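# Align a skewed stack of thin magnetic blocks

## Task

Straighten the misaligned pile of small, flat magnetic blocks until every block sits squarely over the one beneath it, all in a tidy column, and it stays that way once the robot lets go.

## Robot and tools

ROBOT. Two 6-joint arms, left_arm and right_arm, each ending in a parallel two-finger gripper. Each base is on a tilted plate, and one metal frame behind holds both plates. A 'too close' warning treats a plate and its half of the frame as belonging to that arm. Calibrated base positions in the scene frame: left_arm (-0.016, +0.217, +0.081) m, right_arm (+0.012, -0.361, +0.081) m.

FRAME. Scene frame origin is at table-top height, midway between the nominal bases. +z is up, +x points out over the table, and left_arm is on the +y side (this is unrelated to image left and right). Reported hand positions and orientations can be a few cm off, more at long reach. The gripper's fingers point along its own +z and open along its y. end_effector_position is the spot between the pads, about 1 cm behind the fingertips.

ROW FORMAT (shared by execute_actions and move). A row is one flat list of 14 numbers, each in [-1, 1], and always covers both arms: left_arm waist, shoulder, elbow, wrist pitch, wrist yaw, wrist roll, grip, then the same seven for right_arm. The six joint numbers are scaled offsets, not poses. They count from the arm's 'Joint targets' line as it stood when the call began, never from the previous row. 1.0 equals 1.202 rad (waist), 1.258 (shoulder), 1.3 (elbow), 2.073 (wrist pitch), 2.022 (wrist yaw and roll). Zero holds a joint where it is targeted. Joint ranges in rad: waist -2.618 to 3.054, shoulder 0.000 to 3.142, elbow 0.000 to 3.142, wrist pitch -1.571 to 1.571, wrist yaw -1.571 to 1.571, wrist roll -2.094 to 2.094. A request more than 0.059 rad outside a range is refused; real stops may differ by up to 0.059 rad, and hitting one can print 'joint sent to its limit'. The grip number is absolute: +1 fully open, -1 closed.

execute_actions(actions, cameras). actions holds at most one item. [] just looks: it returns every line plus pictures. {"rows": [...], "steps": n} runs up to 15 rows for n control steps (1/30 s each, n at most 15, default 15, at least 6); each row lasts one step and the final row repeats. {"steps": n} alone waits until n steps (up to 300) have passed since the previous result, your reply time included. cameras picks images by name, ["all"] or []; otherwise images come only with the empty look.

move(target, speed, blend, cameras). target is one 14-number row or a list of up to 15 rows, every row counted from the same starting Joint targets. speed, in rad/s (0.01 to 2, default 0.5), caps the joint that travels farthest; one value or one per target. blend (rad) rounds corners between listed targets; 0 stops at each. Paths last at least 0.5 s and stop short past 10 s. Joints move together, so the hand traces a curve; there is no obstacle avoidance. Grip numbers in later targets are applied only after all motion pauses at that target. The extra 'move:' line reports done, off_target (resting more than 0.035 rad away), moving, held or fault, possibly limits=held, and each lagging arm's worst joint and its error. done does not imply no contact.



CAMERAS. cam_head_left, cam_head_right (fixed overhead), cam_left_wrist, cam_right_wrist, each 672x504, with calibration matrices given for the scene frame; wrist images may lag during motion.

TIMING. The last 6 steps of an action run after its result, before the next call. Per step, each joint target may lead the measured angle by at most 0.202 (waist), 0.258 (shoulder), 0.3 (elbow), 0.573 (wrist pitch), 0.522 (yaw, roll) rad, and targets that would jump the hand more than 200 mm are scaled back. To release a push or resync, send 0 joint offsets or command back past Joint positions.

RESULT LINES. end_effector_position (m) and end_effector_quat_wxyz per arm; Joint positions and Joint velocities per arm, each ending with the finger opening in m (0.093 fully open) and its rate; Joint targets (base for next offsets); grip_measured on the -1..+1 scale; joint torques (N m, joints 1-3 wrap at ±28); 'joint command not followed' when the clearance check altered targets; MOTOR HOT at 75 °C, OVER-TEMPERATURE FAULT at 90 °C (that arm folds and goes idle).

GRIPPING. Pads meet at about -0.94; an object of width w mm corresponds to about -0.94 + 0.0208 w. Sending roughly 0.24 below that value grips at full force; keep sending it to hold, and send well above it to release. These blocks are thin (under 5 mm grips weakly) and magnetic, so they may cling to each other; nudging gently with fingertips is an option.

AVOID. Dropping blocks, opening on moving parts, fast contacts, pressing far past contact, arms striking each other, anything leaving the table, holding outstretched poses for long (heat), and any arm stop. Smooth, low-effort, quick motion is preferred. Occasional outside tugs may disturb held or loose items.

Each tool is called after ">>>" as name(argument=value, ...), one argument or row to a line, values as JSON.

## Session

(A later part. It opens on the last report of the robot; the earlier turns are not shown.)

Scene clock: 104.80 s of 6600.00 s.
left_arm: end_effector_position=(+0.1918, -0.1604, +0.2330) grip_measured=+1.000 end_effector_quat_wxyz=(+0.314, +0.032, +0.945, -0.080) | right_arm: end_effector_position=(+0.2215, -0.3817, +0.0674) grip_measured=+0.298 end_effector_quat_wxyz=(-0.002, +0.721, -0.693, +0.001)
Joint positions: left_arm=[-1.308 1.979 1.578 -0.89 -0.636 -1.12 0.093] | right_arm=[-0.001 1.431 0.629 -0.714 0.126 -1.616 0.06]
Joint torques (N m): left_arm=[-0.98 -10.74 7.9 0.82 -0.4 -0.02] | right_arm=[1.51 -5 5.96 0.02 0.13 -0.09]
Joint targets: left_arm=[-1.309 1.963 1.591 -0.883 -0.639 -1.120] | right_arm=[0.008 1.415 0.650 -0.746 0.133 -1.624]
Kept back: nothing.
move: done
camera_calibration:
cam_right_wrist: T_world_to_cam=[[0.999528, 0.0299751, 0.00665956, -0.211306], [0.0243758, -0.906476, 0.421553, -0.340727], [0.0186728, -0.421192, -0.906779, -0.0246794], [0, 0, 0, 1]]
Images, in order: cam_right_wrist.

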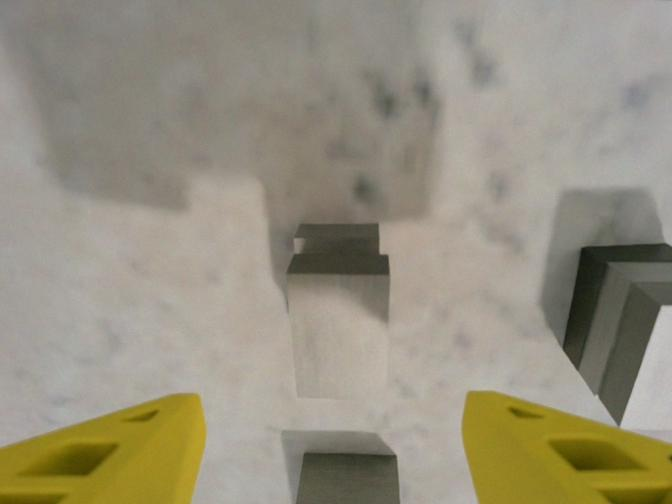

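>>> move(
  target=[
    [0,0,0,0,0,0,1,0,0,0,0,0,0,0.45],
    [0,0,0,0,0,0,1,0,0,0,0,0,0.7493,0.45],
    [0,0,0,0,0,0,1,-0.0449,0.1081,-0.1654,0.2002,0.003,0.7493,0.45],
  ],
  speed=[0.8,0.8,0.2],
  cameras=["cam_right_wrist","cam_left_wrist"],
)

Scene clock: 115.03 s of 6600.00 s.
left_arm: end_effector_position=(+0.1918, -0.1604, +0.2330) grip_measured=+1.000 end_effector_quat_wxyz=(+0.314, +0.032, +0.945, -0.080) | right_arm: end_effector_position=(+0.2187, -0.3834, +0.0154) grip_measured=+0.448 end_effector_quat_wxyz=(+0.041, -0.033, +0.999, -0.006)
Joint positions: left_arm=[-1.308 1.979 1.578 -0.89 -0.636 -1.12 0.093] | right_arm=[-0.038 1.54 0.445 -0.338 0.131 -0.116 0.067]
Joint torques (N m): left_arm=[-0.98 -10.63 7.86 0.86 -0.38 -0.02] | right_arm=[-0.39 -2.5 2.56 0.77 0.2 0.04]
Joint targets: left_arm=[-1.309 1.963 1.591 -0.883 -0.639 -1.120] | right_arm=[-0.047 1.551 0.435 -0.331 0.139 -0.109]
Kept back: nothing.
move: done
camera_calibration:
cam_right_wrist: T_world_to_cam=[[0.0538088, -0.998435, 0.0152068, -0.395765], [-0.936698, -0.0451933, 0.347211, 0.221235], [-0.34598, -0.0329272, -0.937664, 0.156622], [0, 0, 0, 1]]
Images, in order: cam_left_wrist, cam_right_wrist.

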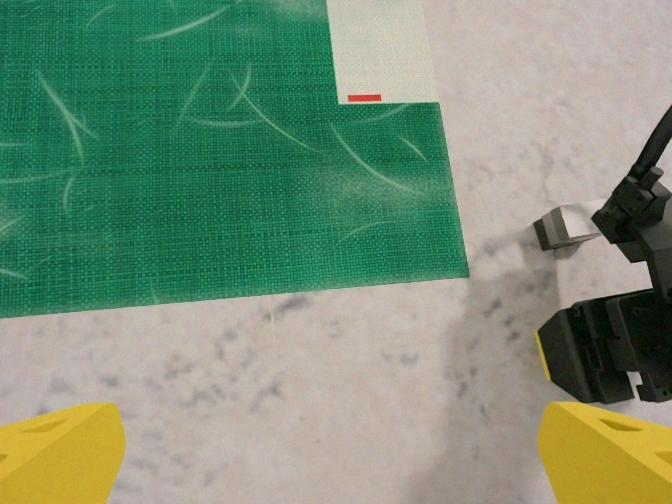

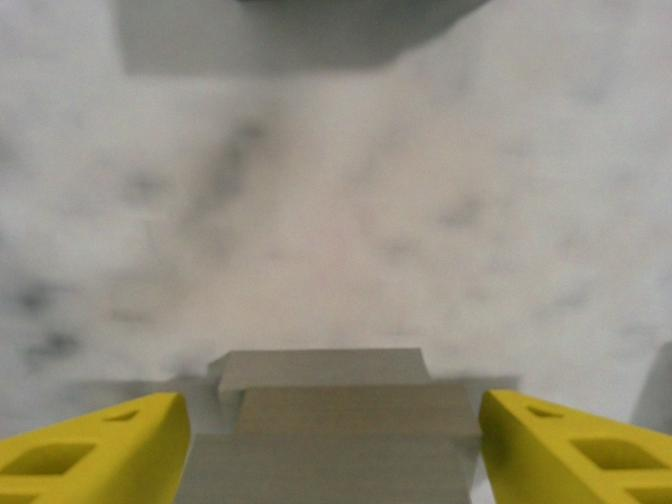

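>>> execute_actions(
  actions=[
    {"rows":[[0,0,0,0,0,0,1,0,0,0,0,0,0,0.42],[0,0,0,0,0,0,1,0,0,0,0,0,0,0.39],[0,0,0,0,0,0,1,0,0,0,0,0,0,0.36],[0,0,0,0,0,0,1,0,0,0,0,0,0,0.33],[0,0,0,0,0,0,1,0,0,0,0,0,0,0.3],[0,0,0,0,0,0,1,0,0,0,0,0,0,0.27],[0,0,0,0,0,0,1,0,0,0,0,0,0,0.25],[0,0,0,0,0,0,1,0,0,0,0,0,0,0.23],[0,0,0,0,0,0,1,0,0,0,0,0,0,0.21],[0,0,0,0,0,0,1,0,0,0,0,0,0,0.19],[0,0,0,0,0,0,1,0,0,0,0,0,0,0.17],[0,0,0,0,0,0,1,0,0,0,0,0,0,0.15],[0,0,0,0,0,0,1,0,0,0,0,0,0,0.13],[0,0,0,0,0,0,1,0,0,0,0,0,0,0.11],[0,0,0,0,0,0,1,0,0,0,0,0,0,0.09]],"steps":15},
  ],
)

>>> execute_actions(
  actions=[
    {"rows":[[0,0,0,0,0,0,1,0,0,0,0,0,0,0.08],[0,0,0,0,0,0,1,0,0,0,0,0,0,0.07],[0,0,0,0,0,0,1,0,0,0,0,0,0,0.06],[0,0,0,0,0,0,1,0,0,0,0,0,0,0.05],[0,0,0,0,0,0,1,0,0,0,0,0,0,0.04],[0,0,0,0,0,0,1,0,0,0,0,0,0,0.03],[0,0,0,0,0,0,1,0,0,0,0,0,0,0.02],[0,0,0,0,0,0,1,0,0,0,0,0,0,0.01],[0,0,0,0,0,0,1,0,0,0,0,0,0,0.0],[0,0,0,0,0,0,1,0,0,0,0,0,0,-0.01],[0,0,0,0,0,0,1,0,0,0,0,0,0,-0.02],[0,0,0,0,0,0,1,0,0,0,0,0,0,-0.03],[0,0,0,0,0,0,1,0,0,0,0,0,0,-0.04],[0,0,0,0,0,0,1,0,0,0,0,0,0,-0.05],[0,0,0,0,0,0,1,0,0,0,0,0,0,-0.06]],"steps":15},
  ],
)

>>> execute_actions(
  actions=[
    {"rows":[[0,0,0,0,0,0,1,0,0,0,0,0,0,-0.07],[0,0,0,0,0,0,1,0,0,0,0,0,0,-0.08],[0,0,0,0,0,0,1,0,0,0,0,0,0,-0.09],[0,0,0,0,0,0,1,0,0,0,0,0,0,-0.10],[0,0,0,0,0,0,1,0,0,0,0,0,0,-0.12],[0,0,0,0,0,0,1,0,0,0,0,0,0,-0.14],[0,0,0,0,0,0,1,0,0,0,0,0,0,-0.17],[0,0,0,0,0,0,1,0,0,0,0,0,0,-0.20],[0,0,0,0,0,0,1,0,0,0,0,0,0,-0.23],[0,0,0,0,0,0,1,0,0,0,0,0,0,-0.26],[0,0,0,0,0,0,1,0,0,0,0,0,0,-0.29],[0,0,0,0,0,0,1,0,0,0,0,0,0,-0.32],[0,0,0,0,0,0,1,0,0,0,0,0,0,-0.35],[0,0,0,0,0,0,1,0,0,0,0,0,0,-0.38],[0,0,0,0,0,0,1,0,0,0,0,0,0,-0.41]],"steps":15},
  ],
)

>>> execute_actions(
  actions=[
    {"steps":20},
  ],
  cameras=["cam_right_wrist","cam_left_wrist"],
)

Scene clock: 116.30 s of 6600.00 s.
left_arm: end_effector_position=(+0.1918, -0.1604, +0.2330) grip_measured=+1.000 end_effector_quat_wxyz=(+0.314, +0.032, +0.945, -0.080) | right_arm: end_effector_position=(+0.2189, -0.3834, +0.0154) grip_measured=+0.223 end_effector_quat_wxyz=(+0.042, -0.033, +0.999, -0.006)
Joint positions: left_arm=[-1.308 1.979 1.578 -0.89 -0.636 -1.12 0.093] | right_arm=[-0.038 1.54 0.445 -0.337 0.131 -0.116 0.056]
Joint velocities: left_arm=[within noise] | right_arm=[-0.017 -0.002 -0.007 -0.007 0.022 -0.066 -0.025]
Joint torques (N m): left_arm=[-1.03 -10.69 7.88 0.86 -0.38 -0.02] | right_arm=[-0.38 -2.59 2.67 0.75 0.26 0.07]
Joint targets: left_arm=[-1.309 1.963 1.591 -0.883 -0.639 -1.120] | right_arm=[-0.047 1.551 0.435 -0.331 0.139 -0.109]
Steps of this call (1-29: nothing new was sent; 30-38: this action's first 9). Readings (joint positions of left_arm | right_arm):
30: [-1.308 1.979 1.578 -0.890 -0.636 -1.120] | [-0.038 1.540 0.445 -0.337 0.131 -0.116]
31: [-1.308 1.979 1.578 -0.890 -0.636 -1.120] | [-0.038 1.540 0.445 -0.337 0.131 -0.116]
33: [-1.308 1.979 1.578 -0.890 -0.636 -1.120] | [-0.038 1.540 0.445 -0.337 0.131 -0.116]
37: [-1.308 1.979 1.578 -0.890 -0.636 -1.120] | [-0.038 1.540 0.445 -0.337 0.131 -0.116]
38: the state above

Scene clock: 116.80 s of 6600.00 s.
left_arm: end_effector_position=(+0.1918, -0.1604, +0.2330) grip_measured=+1.000 end_effector_quat_wxyz=(+0.314, +0.032, +0.945, -0.080) | right_arm: end_effector_position=(+0.2190, -0.3839, +0.0155) grip_measured=+0.008 end_effector_quat_wxyz=(+0.042, -0.033, +0.999, -0.007)
Joint positions: left_arm=[-1.308 1.979 1.578 -0.89 -0.636 -1.12 0.093] | right_arm=[-0.038 1.54 0.445 -0.337 0.133 -0.116 0.046]
Joint velocities: left_arm=[within noise] | right_arm=[-0.002 0.007 0.007 0.081 -0.022 -0.022 -0.013]
Joint torques (N m): left_arm=[-0.95 -10.76 7.8 0.84 -0.38 -0.02] | right_arm=[-0.28 -2.58 2.55 0.73 0.19 0.05]
Joint targets: left_arm=[-1.309 1.963 1.591 -0.883 -0.639 -1.120] | right_arm=[-0.047 1.551 0.435 -0.331 0.140 -0.109]
Steps of this call (1-6: your previous action's last 6; 7-15: this action's first 9). Readings (joint positions of left_arm | right_arm):
7: [-1.308 1.979 1.578 -0.890 -0.636 -1.120] | [-0.038 1.540 0.445 -0.337 0.131 -0.116]
8: [-1.308 1.979 1.578 -0.890 -0.636 -1.120] | [-0.038 1.540 0.445 -0.337 0.131 -0.116]
10: [-1.308 1.979 1.578 -0.890 -0.636 -1.120] | [-0.038 1.540 0.445 -0.337 0.133 -0.116]
14: [-1.308 1.979 1.578 -0.890 -0.636 -1.120] | [-0.038 1.540 0.445 -0.337 0.134 -0.116]
15: the state above

Scene clock: 117.30 s of 6600.00 s.
left_arm: end_effector_position=(+0.1918, -0.1604, +0.2330) grip_measured=+1.000 end_effector_quat_wxyz=(+0.314, +0.032, +0.945, -0.080) | right_arm: end_effector_position=(+0.2191, -0.3838, +0.0155) grip_measured=-0.145 end_effector_quat_wxyz=(+0.042, -0.033, +0.999, -0.007)
Joint positions: left_arm=[-1.308 1.979 1.578 -0.89 -0.636 -1.12 0.093] | right_arm=[-0.038 1.54 0.445 -0.336 0.133 -0.116 0.038]
Joint velocities: left_arm=[within noise] | right_arm=[-0.002 0.007 0.007 -0.037 -0.022 -0.022 -0.004]
Joint torques (N m): left_arm=[-0.98 -10.66 7.95 0.84 -0.37 -0.03] | right_arm=[-0.28 -2.66 2.52 0.76 0.18 0.05]
Joint targets: left_arm=[-1.309 1.963 1.591 -0.883 -0.639 -1.120] | right_arm=[-0.047 1.551 0.435 -0.330 0.140 -0.109]
Steps of this call (1-6: your previous action's last 6; 7-15: this action's first 9). Readings (joint positions of left_arm | right_arm):
7: [-1.308 1.979 1.578 -0.890 -0.636 -1.120] | [-0.038 1.540 0.445 -0.337 0.133 -0.116]
8: [-1.308 1.979 1.578 -0.890 -0.636 -1.120] | [-0.038 1.540 0.445 -0.337 0.133 -0.116]
10: [-1.308 1.979 1.578 -0.890 -0.636 -1.120] | [-0.038 1.540 0.445 -0.337 0.133 -0.116]
14: [-1.308 1.979 1.578 -0.890 -0.636 -1.120] | [-0.038 1.540 0.445 -0.336 0.133 -0.116]
15: the state above

Scene clock: 117.97 s of 6600.00 s.
left_arm: end_effector_position=(+0.1918, -0.1604, +0.2330) grip_measured=+1.000 end_effector_quat_wxyz=(+0.314, +0.032, +0.945, -0.080) | right_arm: end_effector_position=(+0.2191, -0.3838, +0.0155) grip_measured=-0.192 end_effector_quat_wxyz=(+0.042, -0.033, +0.999, -0.007)
Joint positions: left_arm=[-1.308 1.979 1.578 -0.89 -0.636 -1.12 0.093] | right_arm=[-0.038 1.54 0.445 -0.336 0.133 -0.116 0.036]
Joint torques (N m): left_arm=[-0.98 -10.74 7.94 0.83 -0.39 0] | right_arm=[-0.27 -2.73 2.61 0.75 0.15 0.05]
Joint targets: left_arm=[-1.309 1.963 1.591 -0.883 -0.639 -1.120] | right_arm=[-0.047 1.551 0.435 -0.331 0.140 -0.109]
Steps of this call (1-6: your previous action's last 6; 7-15: toward your last target; 16-20: nothing new was sent). Readings (joint positions of left_arm | right_arm):
1: [-1.308 1.979 1.578 -0.890 -0.636 -1.120] | [-0.038 1.540 0.445 -0.336 0.133 -0.116]
2: [-1.308 1.979 1.578 -0.890 -0.636 -1.120] | [-0.038 1.540 0.445 -0.336 0.133 -0.116]
4: [-1.308 1.979 1.578 -0.890 -0.636 -1.120] | [-0.038 1.540 0.445 -0.336 0.133 -0.116]
8: [-1.308 1.979 1.578 -0.890 -0.636 -1.120] | [-0.038 1.540 0.445 -0.336 0.133 -0.116]
20: the state above
All arms were judged still, so your last target was given up. Each gripper or tool keeps its last command.
camera_calibration:
cam_right_wrist: T_world_to_cam=[[0.0534032, -0.998418, 0.0176164, -0.396129], [-0.937199, -0.0440238, 0.346006, 0.222108], [-0.344683, -0.0349879, -0.938067, 0.15569], [0, 0, 0, 1]]
Images, in order: cam_left_wrist, cam_right_wrist.

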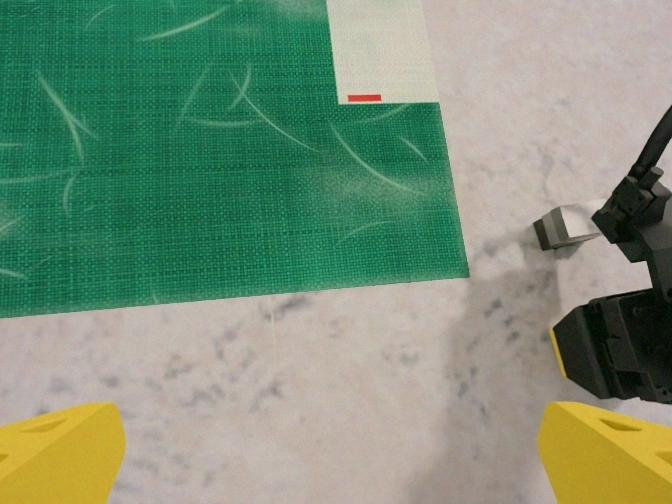

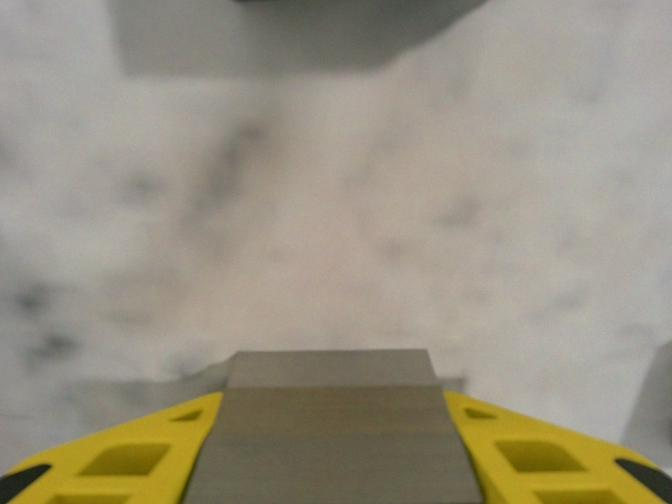

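>>> move(
  target=[
    [0,0,0,0,0,0,1,0,0,0,0,0,0,0.3],
    [0,0,0,0,0,0,1,0,0,0,0,0,0.7774,0.3],
  ],
  speed=0.8,
  cameras=["cam_right_wrist","cam_left_wrist"],
)

Scene clock: 121.83 s of 6600.00 s.
left_arm: end_effector_position=(+0.1918, -0.1604, +0.2330) grip_measured=+1.000 end_effector_quat_wxyz=(+0.314, +0.032, +0.945, -0.080) | right_arm: end_effector_position=(+0.2193, -0.3838, +0.0155) grip_measured=+0.298 end_effector_quat_wxyz=(+0.035, +0.683, +0.729, +0.025)
Joint positions: left_arm=[-1.308 1.979 1.578 -0.89 -0.636 -1.12 0.093] | right_arm=[-0.038 1.54 0.445 -0.336 0.133 1.454 0.06]
Joint torques (N m): left_arm=[-1.02 -10.8 7.84 0.88 -0.39 -0.01] | right_arm=[-0.34 -2.63 2.65 0.65 0.3 0.1]
Joint targets: left_arm=[-1.309 1.963 1.591 -0.883 -0.639 -1.120] | right_arm=[-0.047 1.551 0.435 -0.331 0.140 1.463]
Kept back: nothing.
move: done
camera_calibration:
cam_right_wrist: T_world_to_cam=[[-0.99514, -0.0548349, -0.0817878, 0.197467], [-0.0836017, 0.909357, 0.40753, 0.400109], [0.0520275, 0.412387, -0.909522, 0.240064], [0, 0, 0, 1]]
Images, in order: cam_left_wrist, cam_right_wrist.

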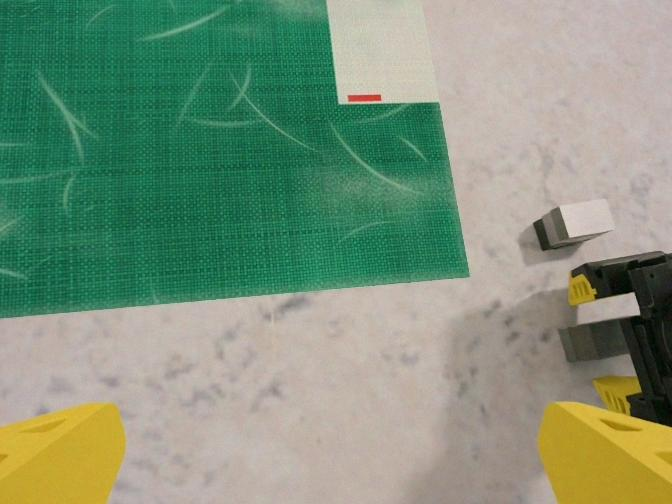

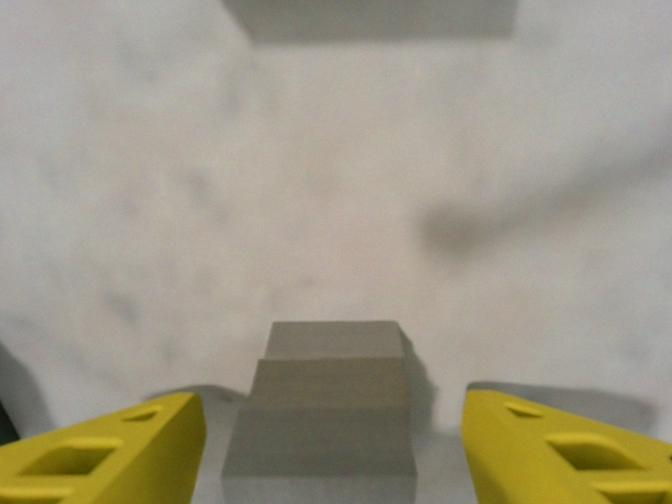

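>>> execute_actions(
  actions=[
    {"rows":[[0,0,0,0,0,0,1,0,0,0,0,0,0,0.26],[0,0,0,0,0,0,1,0,0,0,0,0,0,0.22],[0,0,0,0,0,0,1,0,0,0,0,0,0,0.18],[0,0,0,0,0,0,1,0,0,0,0,0,0,0.14],[0,0,0,0,0,0,1,0,0,0,0,0,0,0.1],[0,0,0,0,0,0,1,0,0,0,0,0,0,0.06],[0,0,0,0,0,0,1,0,0,0,0,0,0,0.02],[0,0,0,0,0,0,1,0,0,0,0,0,0,-0.02],[0,0,0,0,0,0,1,0,0,0,0,0,0,-0.06],[0,0,0,0,0,0,1,0,0,0,0,0,0,-0.1],[0,0,0,0,0,0,1,0,0,0,0,0,0,-0.14],[0,0,0,0,0,0,1,0,0,0,0,0,0,-0.18],[0,0,0,0,0,0,1,0,0,0,0,0,0,-0.22],[0,0,0,0,0,0,1,0,0,0,0,0,0,-0.25],[0,0,0,0,0,0,1,0,0,0,0,0,0,-0.28]],"steps":15},
  ],
)

>>> execute_actions(
  actions=[
    {"rows":[[0,0,0,0,0,0,1,0,0,0,0,0,0,-0.30],[0,0,0,0,0,0,1,0,0,0,0,0,0,-0.31],[0,0,0,0,0,0,1,0,0,0,0,0,0,-0.32],[0,0,0,0,0,0,1,0,0,0,0,0,0,-0.33],[0,0,0,0,0,0,1,0,0,0,0,0,0,-0.34],[0,0,0,0,0,0,1,0,0,0,0,0,0,-0.35],[0,0,0,0,0,0,1,0,0,0,0,0,0,-0.36],[0,0,0,0,0,0,1,0,0,0,0,0,0,-0.37],[0,0,0,0,0,0,1,0,0,0,0,0,0,-0.38],[0,0,0,0,0,0,1,0,0,0,0,0,0,-0.39],[0,0,0,0,0,0,1,0,0,0,0,0,0,-0.40],[0,0,0,0,0,0,1,0,0,0,0,0,0,-0.41],[0,0,0,0,0,0,1,0,0,0,0,0,0,-0.42],[0,0,0,0,0,0,1,0,0,0,0,0,0,-0.43],[0,0,0,0,0,0,1,0,0,0,0,0,0,-0.44]],"steps":15},
  ],
)

>>> execute_actions(
  actions=[
    {"rows":[[0,0,0,0,0,0,1,0,0,0,0,0,0,-0.46],[0,0,0,0,0,0,1,0,0,0,0,0,0,-0.48],[0,0,0,0,0,0,1,0,0,0,0,0,0,-0.50],[0,0,0,0,0,0,1,0,0,0,0,0,0,-0.52],[0,0,0,0,0,0,1,0,0,0,0,0,0,-0.54],[0,0,0,0,0,0,1,0,0,0,0,0,0,-0.56],[0,0,0,0,0,0,1,0,0,0,0,0,0,-0.58],[0,0,0,0,0,0,1,0,0,0,0,0,0,-0.60],[0,0,0,0,0,0,1,0,0,0,0,0,0,-0.62],[0,0,0,0,0,0,1,0,0,0,0,0,0,-0.64],[0,0,0,0,0,0,1,0,0,0,0,0,0,-0.66],[0,0,0,0,0,0,1,0,0,0,0,0,0,-0.68],[0,0,0,0,0,0,1,0,0,0,0,0,0,-0.70]],"steps":15},
  ],
)

>>> execute_actions(
  actions=[
    {"steps":20},
  ],
  cameras=["cam_right_wrist","cam_left_wrist"],
)

Scene clock: 123.17 s of 6600.00 s.
left_arm: end_effector_position=(+0.1918, -0.1604, +0.2330) grip_measured=+1.000 end_effector_quat_wxyz=(+0.314, +0.032, +0.945, -0.080) | right_arm: end_effector_position=(+0.2193, -0.3838, +0.0155) grip_measured=-0.038 end_effector_quat_wxyz=(+0.035, +0.683, +0.729, +0.025)
Joint positions: left_arm=[-1.308 1.979 1.578 -0.89 -0.636 -1.12 0.093] | right_arm=[-0.038 1.54 0.445 -0.336 0.133 1.455 0.043]
Joint velocities: left_arm=[within noise] | right_arm=[0.002 -0.012 0.007 -0.007 -0.022 -0.051 -0.046]
Joint torques (N m): left_arm=[-1.01 -10.71 7.88 0.84 -0.38 -0.03] | right_arm=[-0.31 -2.62 2.63 0.67 0.25 0.03]
Joint targets: left_arm=[-1.309 1.963 1.591 -0.883 -0.639 -1.120] | right_arm=[-0.047 1.551 0.435 -0.331 0.140 1.463]
Steps of this call (1-31: nothing new was sent; 32-40: this action's first 9). Readings (joint positions of left_arm | right_arm):
32: [-1.308 1.979 1.578 -0.890 -0.636 -1.120] | [-0.038 1.540 0.445 -0.336 0.133 1.455]
33: [-1.308 1.979 1.578 -0.890 -0.636 -1.120] | [-0.038 1.540 0.445 -0.336 0.133 1.455]
35: [-1.308 1.979 1.578 -0.890 -0.636 -1.120] | [-0.038 1.540 0.445 -0.336 0.133 1.455]
39: [-1.308 1.979 1.578 -0.890 -0.636 -1.120] | [-0.038 1.540 0.445 -0.336 0.133 1.455]
40: the state above

Scene clock: 123.67 s of 6600.00 s.
left_arm: end_effector_position=(+0.1918, -0.1604, +0.2330) grip_measured=+1.000 end_effector_quat_wxyz=(+0.314, +0.032, +0.945, -0.080) | right_arm: end_effector_position=(+0.2197, -0.3839, +0.0155) grip_measured=-0.372 end_effector_quat_wxyz=(+0.035, +0.683, +0.729, +0.026)
Joint positions: left_arm=[-1.308 1.979 1.578 -0.89 -0.636 -1.12 0.093] | right_arm=[-0.038 1.54 0.445 -0.334 0.133 1.455 0.027]
Joint velocities: left_arm=[within noise] | right_arm=[-0.002 -0.007 0.012 -0.037 -0.037 0.022 -0.011]
Joint torques (N m): left_arm=[-1.02 -10.66 7.92 0.87 -0.39 -0.03] | right_arm=[-0.24 -2.67 2.47 0.67 0.3 0.06]
Joint targets: left_arm=[-1.309 1.963 1.591 -0.883 -0.639 -1.120] | right_arm=[-0.047 1.551 0.435 -0.330 0.139 1.463]
Steps of this call (1-6: your previous action's last 6; 7-15: this action's first 9). Readings (joint positions of left_arm | right_arm):
7: [-1.308 1.979 1.578 -0.890 -0.636 -1.120] | [-0.038 1.540 0.445 -0.336 0.133 1.455]
8: [-1.308 1.979 1.578 -0.890 -0.636 -1.120] | [-0.038 1.540 0.445 -0.336 0.133 1.455]
10: [-1.308 1.979 1.578 -0.890 -0.636 -1.120] | [-0.038 1.540 0.445 -0.335 0.133 1.455]
14: [-1.308 1.979 1.578 -0.890 -0.636 -1.120] | [-0.038 1.540 0.445 -0.334 0.133 1.455]
15: the state above

Scene clock: 124.17 s of 6600.00 s.
left_arm: end_effector_position=(+0.1918, -0.1604, +0.2330) grip_measured=+1.000 end_effector_quat_wxyz=(+0.314, +0.032, +0.945, -0.080) | right_arm: end_effector_position=(+0.2195, -0.3838, +0.0155) grip_measured=-0.481 end_effector_quat_wxyz=(+0.035, +0.683, +0.729, +0.025)
Joint positions: left_arm=[-1.308 1.979 1.578 -0.89 -0.636 -1.12 0.093] | right_arm=[-0.038 1.54 0.445 -0.334 0.133 1.455 0.022]
Joint velocities: left_arm=[within noise] | right_arm=[0.002 -0.007 -0.007 0.037 0.081 -0.066 -0.005]
Joint torques (N m): left_arm=[-0.98 -10.71 8.01 0.84 -0.4 -0.04] | right_arm=[-0.32 -2.71 2.58 0.62 0.24 0.02]
Joint targets: left_arm=[-1.309 1.963 1.591 -0.883 -0.639 -1.120] | right_arm=[-0.047 1.551 0.435 -0.331 0.139 1.463]
Steps of this call (1-6: your previous action's last 6; 7-15: this action's first 9). Readings (joint positions of left_arm | right_arm):
7: [-1.308 1.979 1.578 -0.890 -0.636 -1.120] | [-0.038 1.540 0.445 -0.334 0.133 1.455]
8: [-1.308 1.979 1.578 -0.890 -0.636 -1.120] | [-0.038 1.540 0.445 -0.334 0.133 1.455]
10: [-1.308 1.979 1.578 -0.890 -0.636 -1.120] | [-0.038 1.540 0.445 -0.334 0.133 1.455]
14: [-1.308 1.979 1.578 -0.890 -0.636 -1.120] | [-0.038 1.540 0.445 -0.334 0.133 1.455]
15: the state above

Scene clock: 124.83 s of 6600.00 s.
left_arm: end_effector_position=(+0.1918, -0.1604, +0.2330) grip_measured=+1.000 end_effector_quat_wxyz=(+0.314, +0.032, +0.945, -0.080) | right_arm: end_effector_position=(+0.2195, -0.3838, +0.0155) grip_measured=-0.514 end_effector_quat_wxyz=(+0.035, +0.683, +0.729, +0.025)
Joint positions: left_arm=[-1.308 1.979 1.578 -0.89 -0.636 -1.12 0.093] | right_arm=[-0.038 1.54 0.445 -0.334 0.133 1.455 0.021]
Joint torques (N m): left_arm=[-1.01 -10.76 7.94 0.83 -0.36 -0.03] | right_arm=[-0.28 -2.52 2.52 0.62 0.26 0.04]
Joint targets: left_arm=[-1.309 1.963 1.591 -0.883 -0.639 -1.120] | right_arm=[-0.047 1.551 0.435 -0.331 0.139 1.463]
Steps of this call (1-6: your previous action's last 6; 7-15: toward your last target; 16-20: nothing new was sent). Readings (joint positions of left_arm | right_arm):
1: [-1.308 1.979 1.578 -0.890 -0.636 -1.120] | [-0.038 1.540 0.445 -0.334 0.133 1.455]
2: [-1.308 1.979 1.578 -0.890 -0.636 -1.120] | [-0.038 1.540 0.445 -0.334 0.133 1.455]
4: [-1.308 1.979 1.578 -0.890 -0.636 -1.120] | [-0.038 1.540 0.445 -0.334 0.133 1.455]
8: [-1.308 1.979 1.578 -0.890 -0.636 -1.120] | [-0.038 1.540 0.445 -0.334 0.133 1.455]
20: the state above
All arms were judged still, so your last target was given up. Each gripper or tool keeps its last command.
camera_calibration:
cam_right_wrist: T_world_to_cam=[[-0.995095, -0.0539338, -0.0829261, 0.198094], [-0.0832454, 0.909425, 0.407452, 0.400084], [0.0534396, 0.412357, -0.909454, 0.239755], [0, 0, 0, 1]]
Images, in order: cam_left_wrist, cam_right_wrist.

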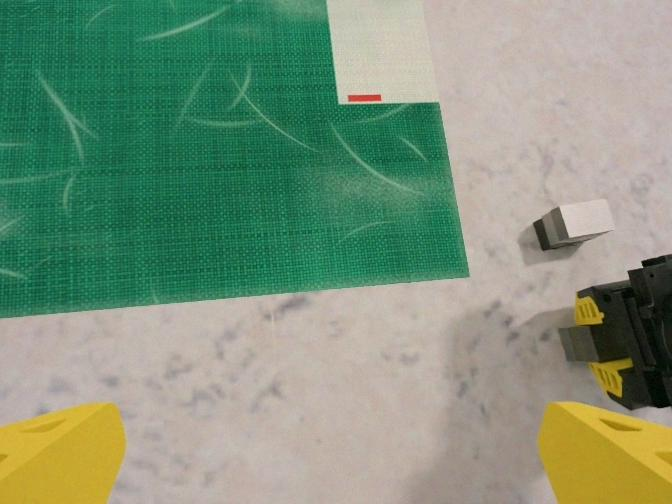

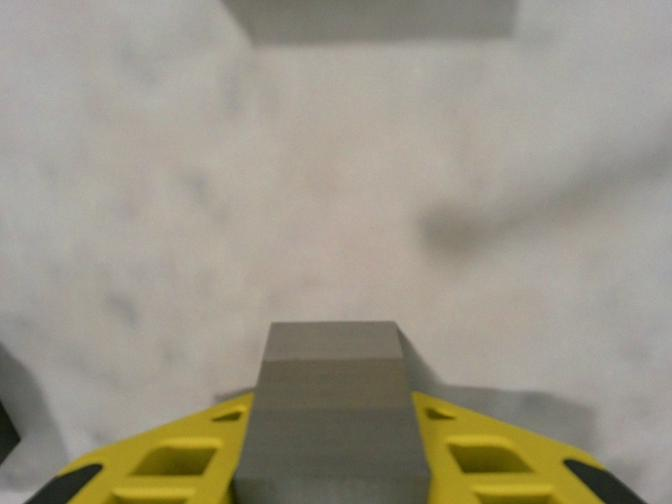

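>>> move(
  target=[
    [0,0,0,0,0,0,1,0,0,0,0,0,0,0.3],
    [0,0,0,0,0,0,1,0.0391,-0.1924,0.1131,-0.178,0,0.0134,0.3],
    [0,0,0,0,0,0,1,0.0566,0.1145,0.3838,-0.1635,0.0015,0.0232,0.3],
    [0,0,0,0,0,0,1,0.0212,0.2361,0.2962,-0.042,0.0015,0.0045,0.3],
  ],
  speed=[0.3,0.3,0.35,0.2],
  blend=[0,0.04,0.04,0],
  cameras=["cam_right_wrist","cam_left_wrist"],
)

Scene clock: 131.50 s of 6600.00 s.
left_arm: end_effector_position=(+0.1918, -0.1604, +0.2330) grip_measured=+1.000 end_effector_quat_wxyz=(+0.314, +0.032, +0.945, -0.080) | right_arm: end_effector_position=(+0.3138, -0.3802, +0.0179) grip_measured=+0.298 end_effector_quat_wxyz=(+0.035, +0.683, +0.729, +0.027)
Joint positions: left_arm=[-1.308 1.979 1.578 -0.89 -0.636 -1.12 0.093] | right_arm=[-0.012 1.835 0.83 -0.425 0.134 1.479 0.06]
Joint torques (N m): left_arm=[-1.03 -10.73 8.02 0.84 -0.38 -0.04] | right_arm=[0.17 -5.26 2.96 0.7 0.28 -0.09]
Joint targets: left_arm=[-1.309 1.963 1.591 -0.883 -0.639 -1.120] | right_arm=[-0.021 1.848 0.820 -0.417 0.143 1.472]
Kept back: nothing.
move: done
camera_calibration:
cam_right_wrist: T_world_to_cam=[[-0.994793, -0.0551122, -0.0857282, 0.291766], [-0.0855946, 0.908392, 0.409264, 0.403993], [0.0553194, 0.414471, -0.90838, 0.235586], [0, 0, 0, 1]]
Images, in order: cam_left_wrist, cam_right_wrist.

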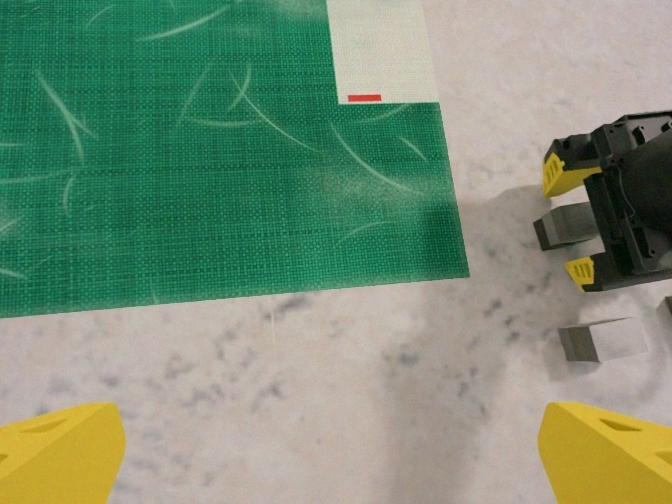

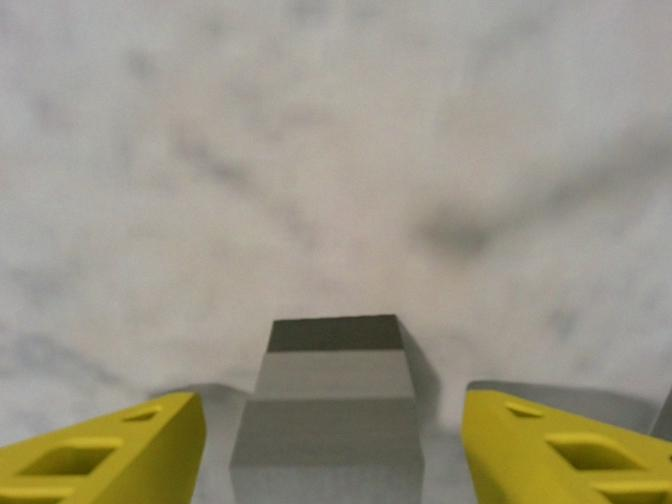

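>>> execute_actions(
  actions=[],
  cameras=["cam_right_wrist"],
)

Scene clock: 132.63 s of 6600.00 s.
left_arm: end_effector_position=(+0.1918, -0.1604, +0.2330) grip_measured=+1.000 end_effector_quat_wxyz=(+0.314, +0.032, +0.945, -0.080) | right_arm: end_effector_position=(+0.3139, -0.3802, +0.0179) grip_measured=+0.298 end_effector_quat_wxyz=(+0.035, +0.683, +0.729, +0.027)
Joint positions: left_arm=[-1.308 1.979 1.578 -0.89 -0.636 -1.12 0.093] | right_arm=[-0.012 1.835 0.83 -0.424 0.134 1.479 0.06]
Joint velocities: within noise
Joint torques (N m): left_arm=[-0.95 -10.69 7.9 0.85 -0.38 -0.04] | right_arm=[0.14 -5.18 3.04 0.7 0.29 -0.07]
Motor temperatures (°C): left_arm=[30 62 50 43 31 29 32] | right_arm=[29 43 42 35 30 31 31]
Heat: left arm: 62 °C; right arm: 43 °C.
Joint targets: left_arm=[-1.309 1.963 1.591 -0.883 -0.639 -1.120] | right_arm=[-0.021 1.848 0.820 -0.418 0.143 1.472]
Steps of this call (1-34: nothing new was sent). Readings (joint positions of left_arm | right_arm):
1: [-1.308 1.979 1.578 -0.890 -0.636 -1.120] | [-0.012 1.835 0.830 -0.425 0.134 1.479]
2: [-1.308 1.979 1.578 -0.890 -0.636 -1.120] | [-0.012 1.835 0.830 -0.425 0.134 1.479]
4: [-1.308 1.979 1.578 -0.890 -0.636 -1.120] | [-0.012 1.835 0.830 -0.425 0.134 1.479]
8: [-1.308 1.979 1.578 -0.890 -0.636 -1.120] | [-0.012 1.835 0.830 -0.424 0.134 1.479]
34: the state above
camera_calibration:
cam_right_wrist: T_world_to_cam=[[-0.994763, -0.0550644, -0.0861043, 0.291873], [-0.0857055, 0.908399, 0.409227, 0.404038], [0.0556832, 0.414463, -0.908361, 0.235472], [0, 0, 0, 1]] pos_world=[0.311861, -0.44855, 0.073682]
Images, in order (width x height): cam_right_wrist 672x504.

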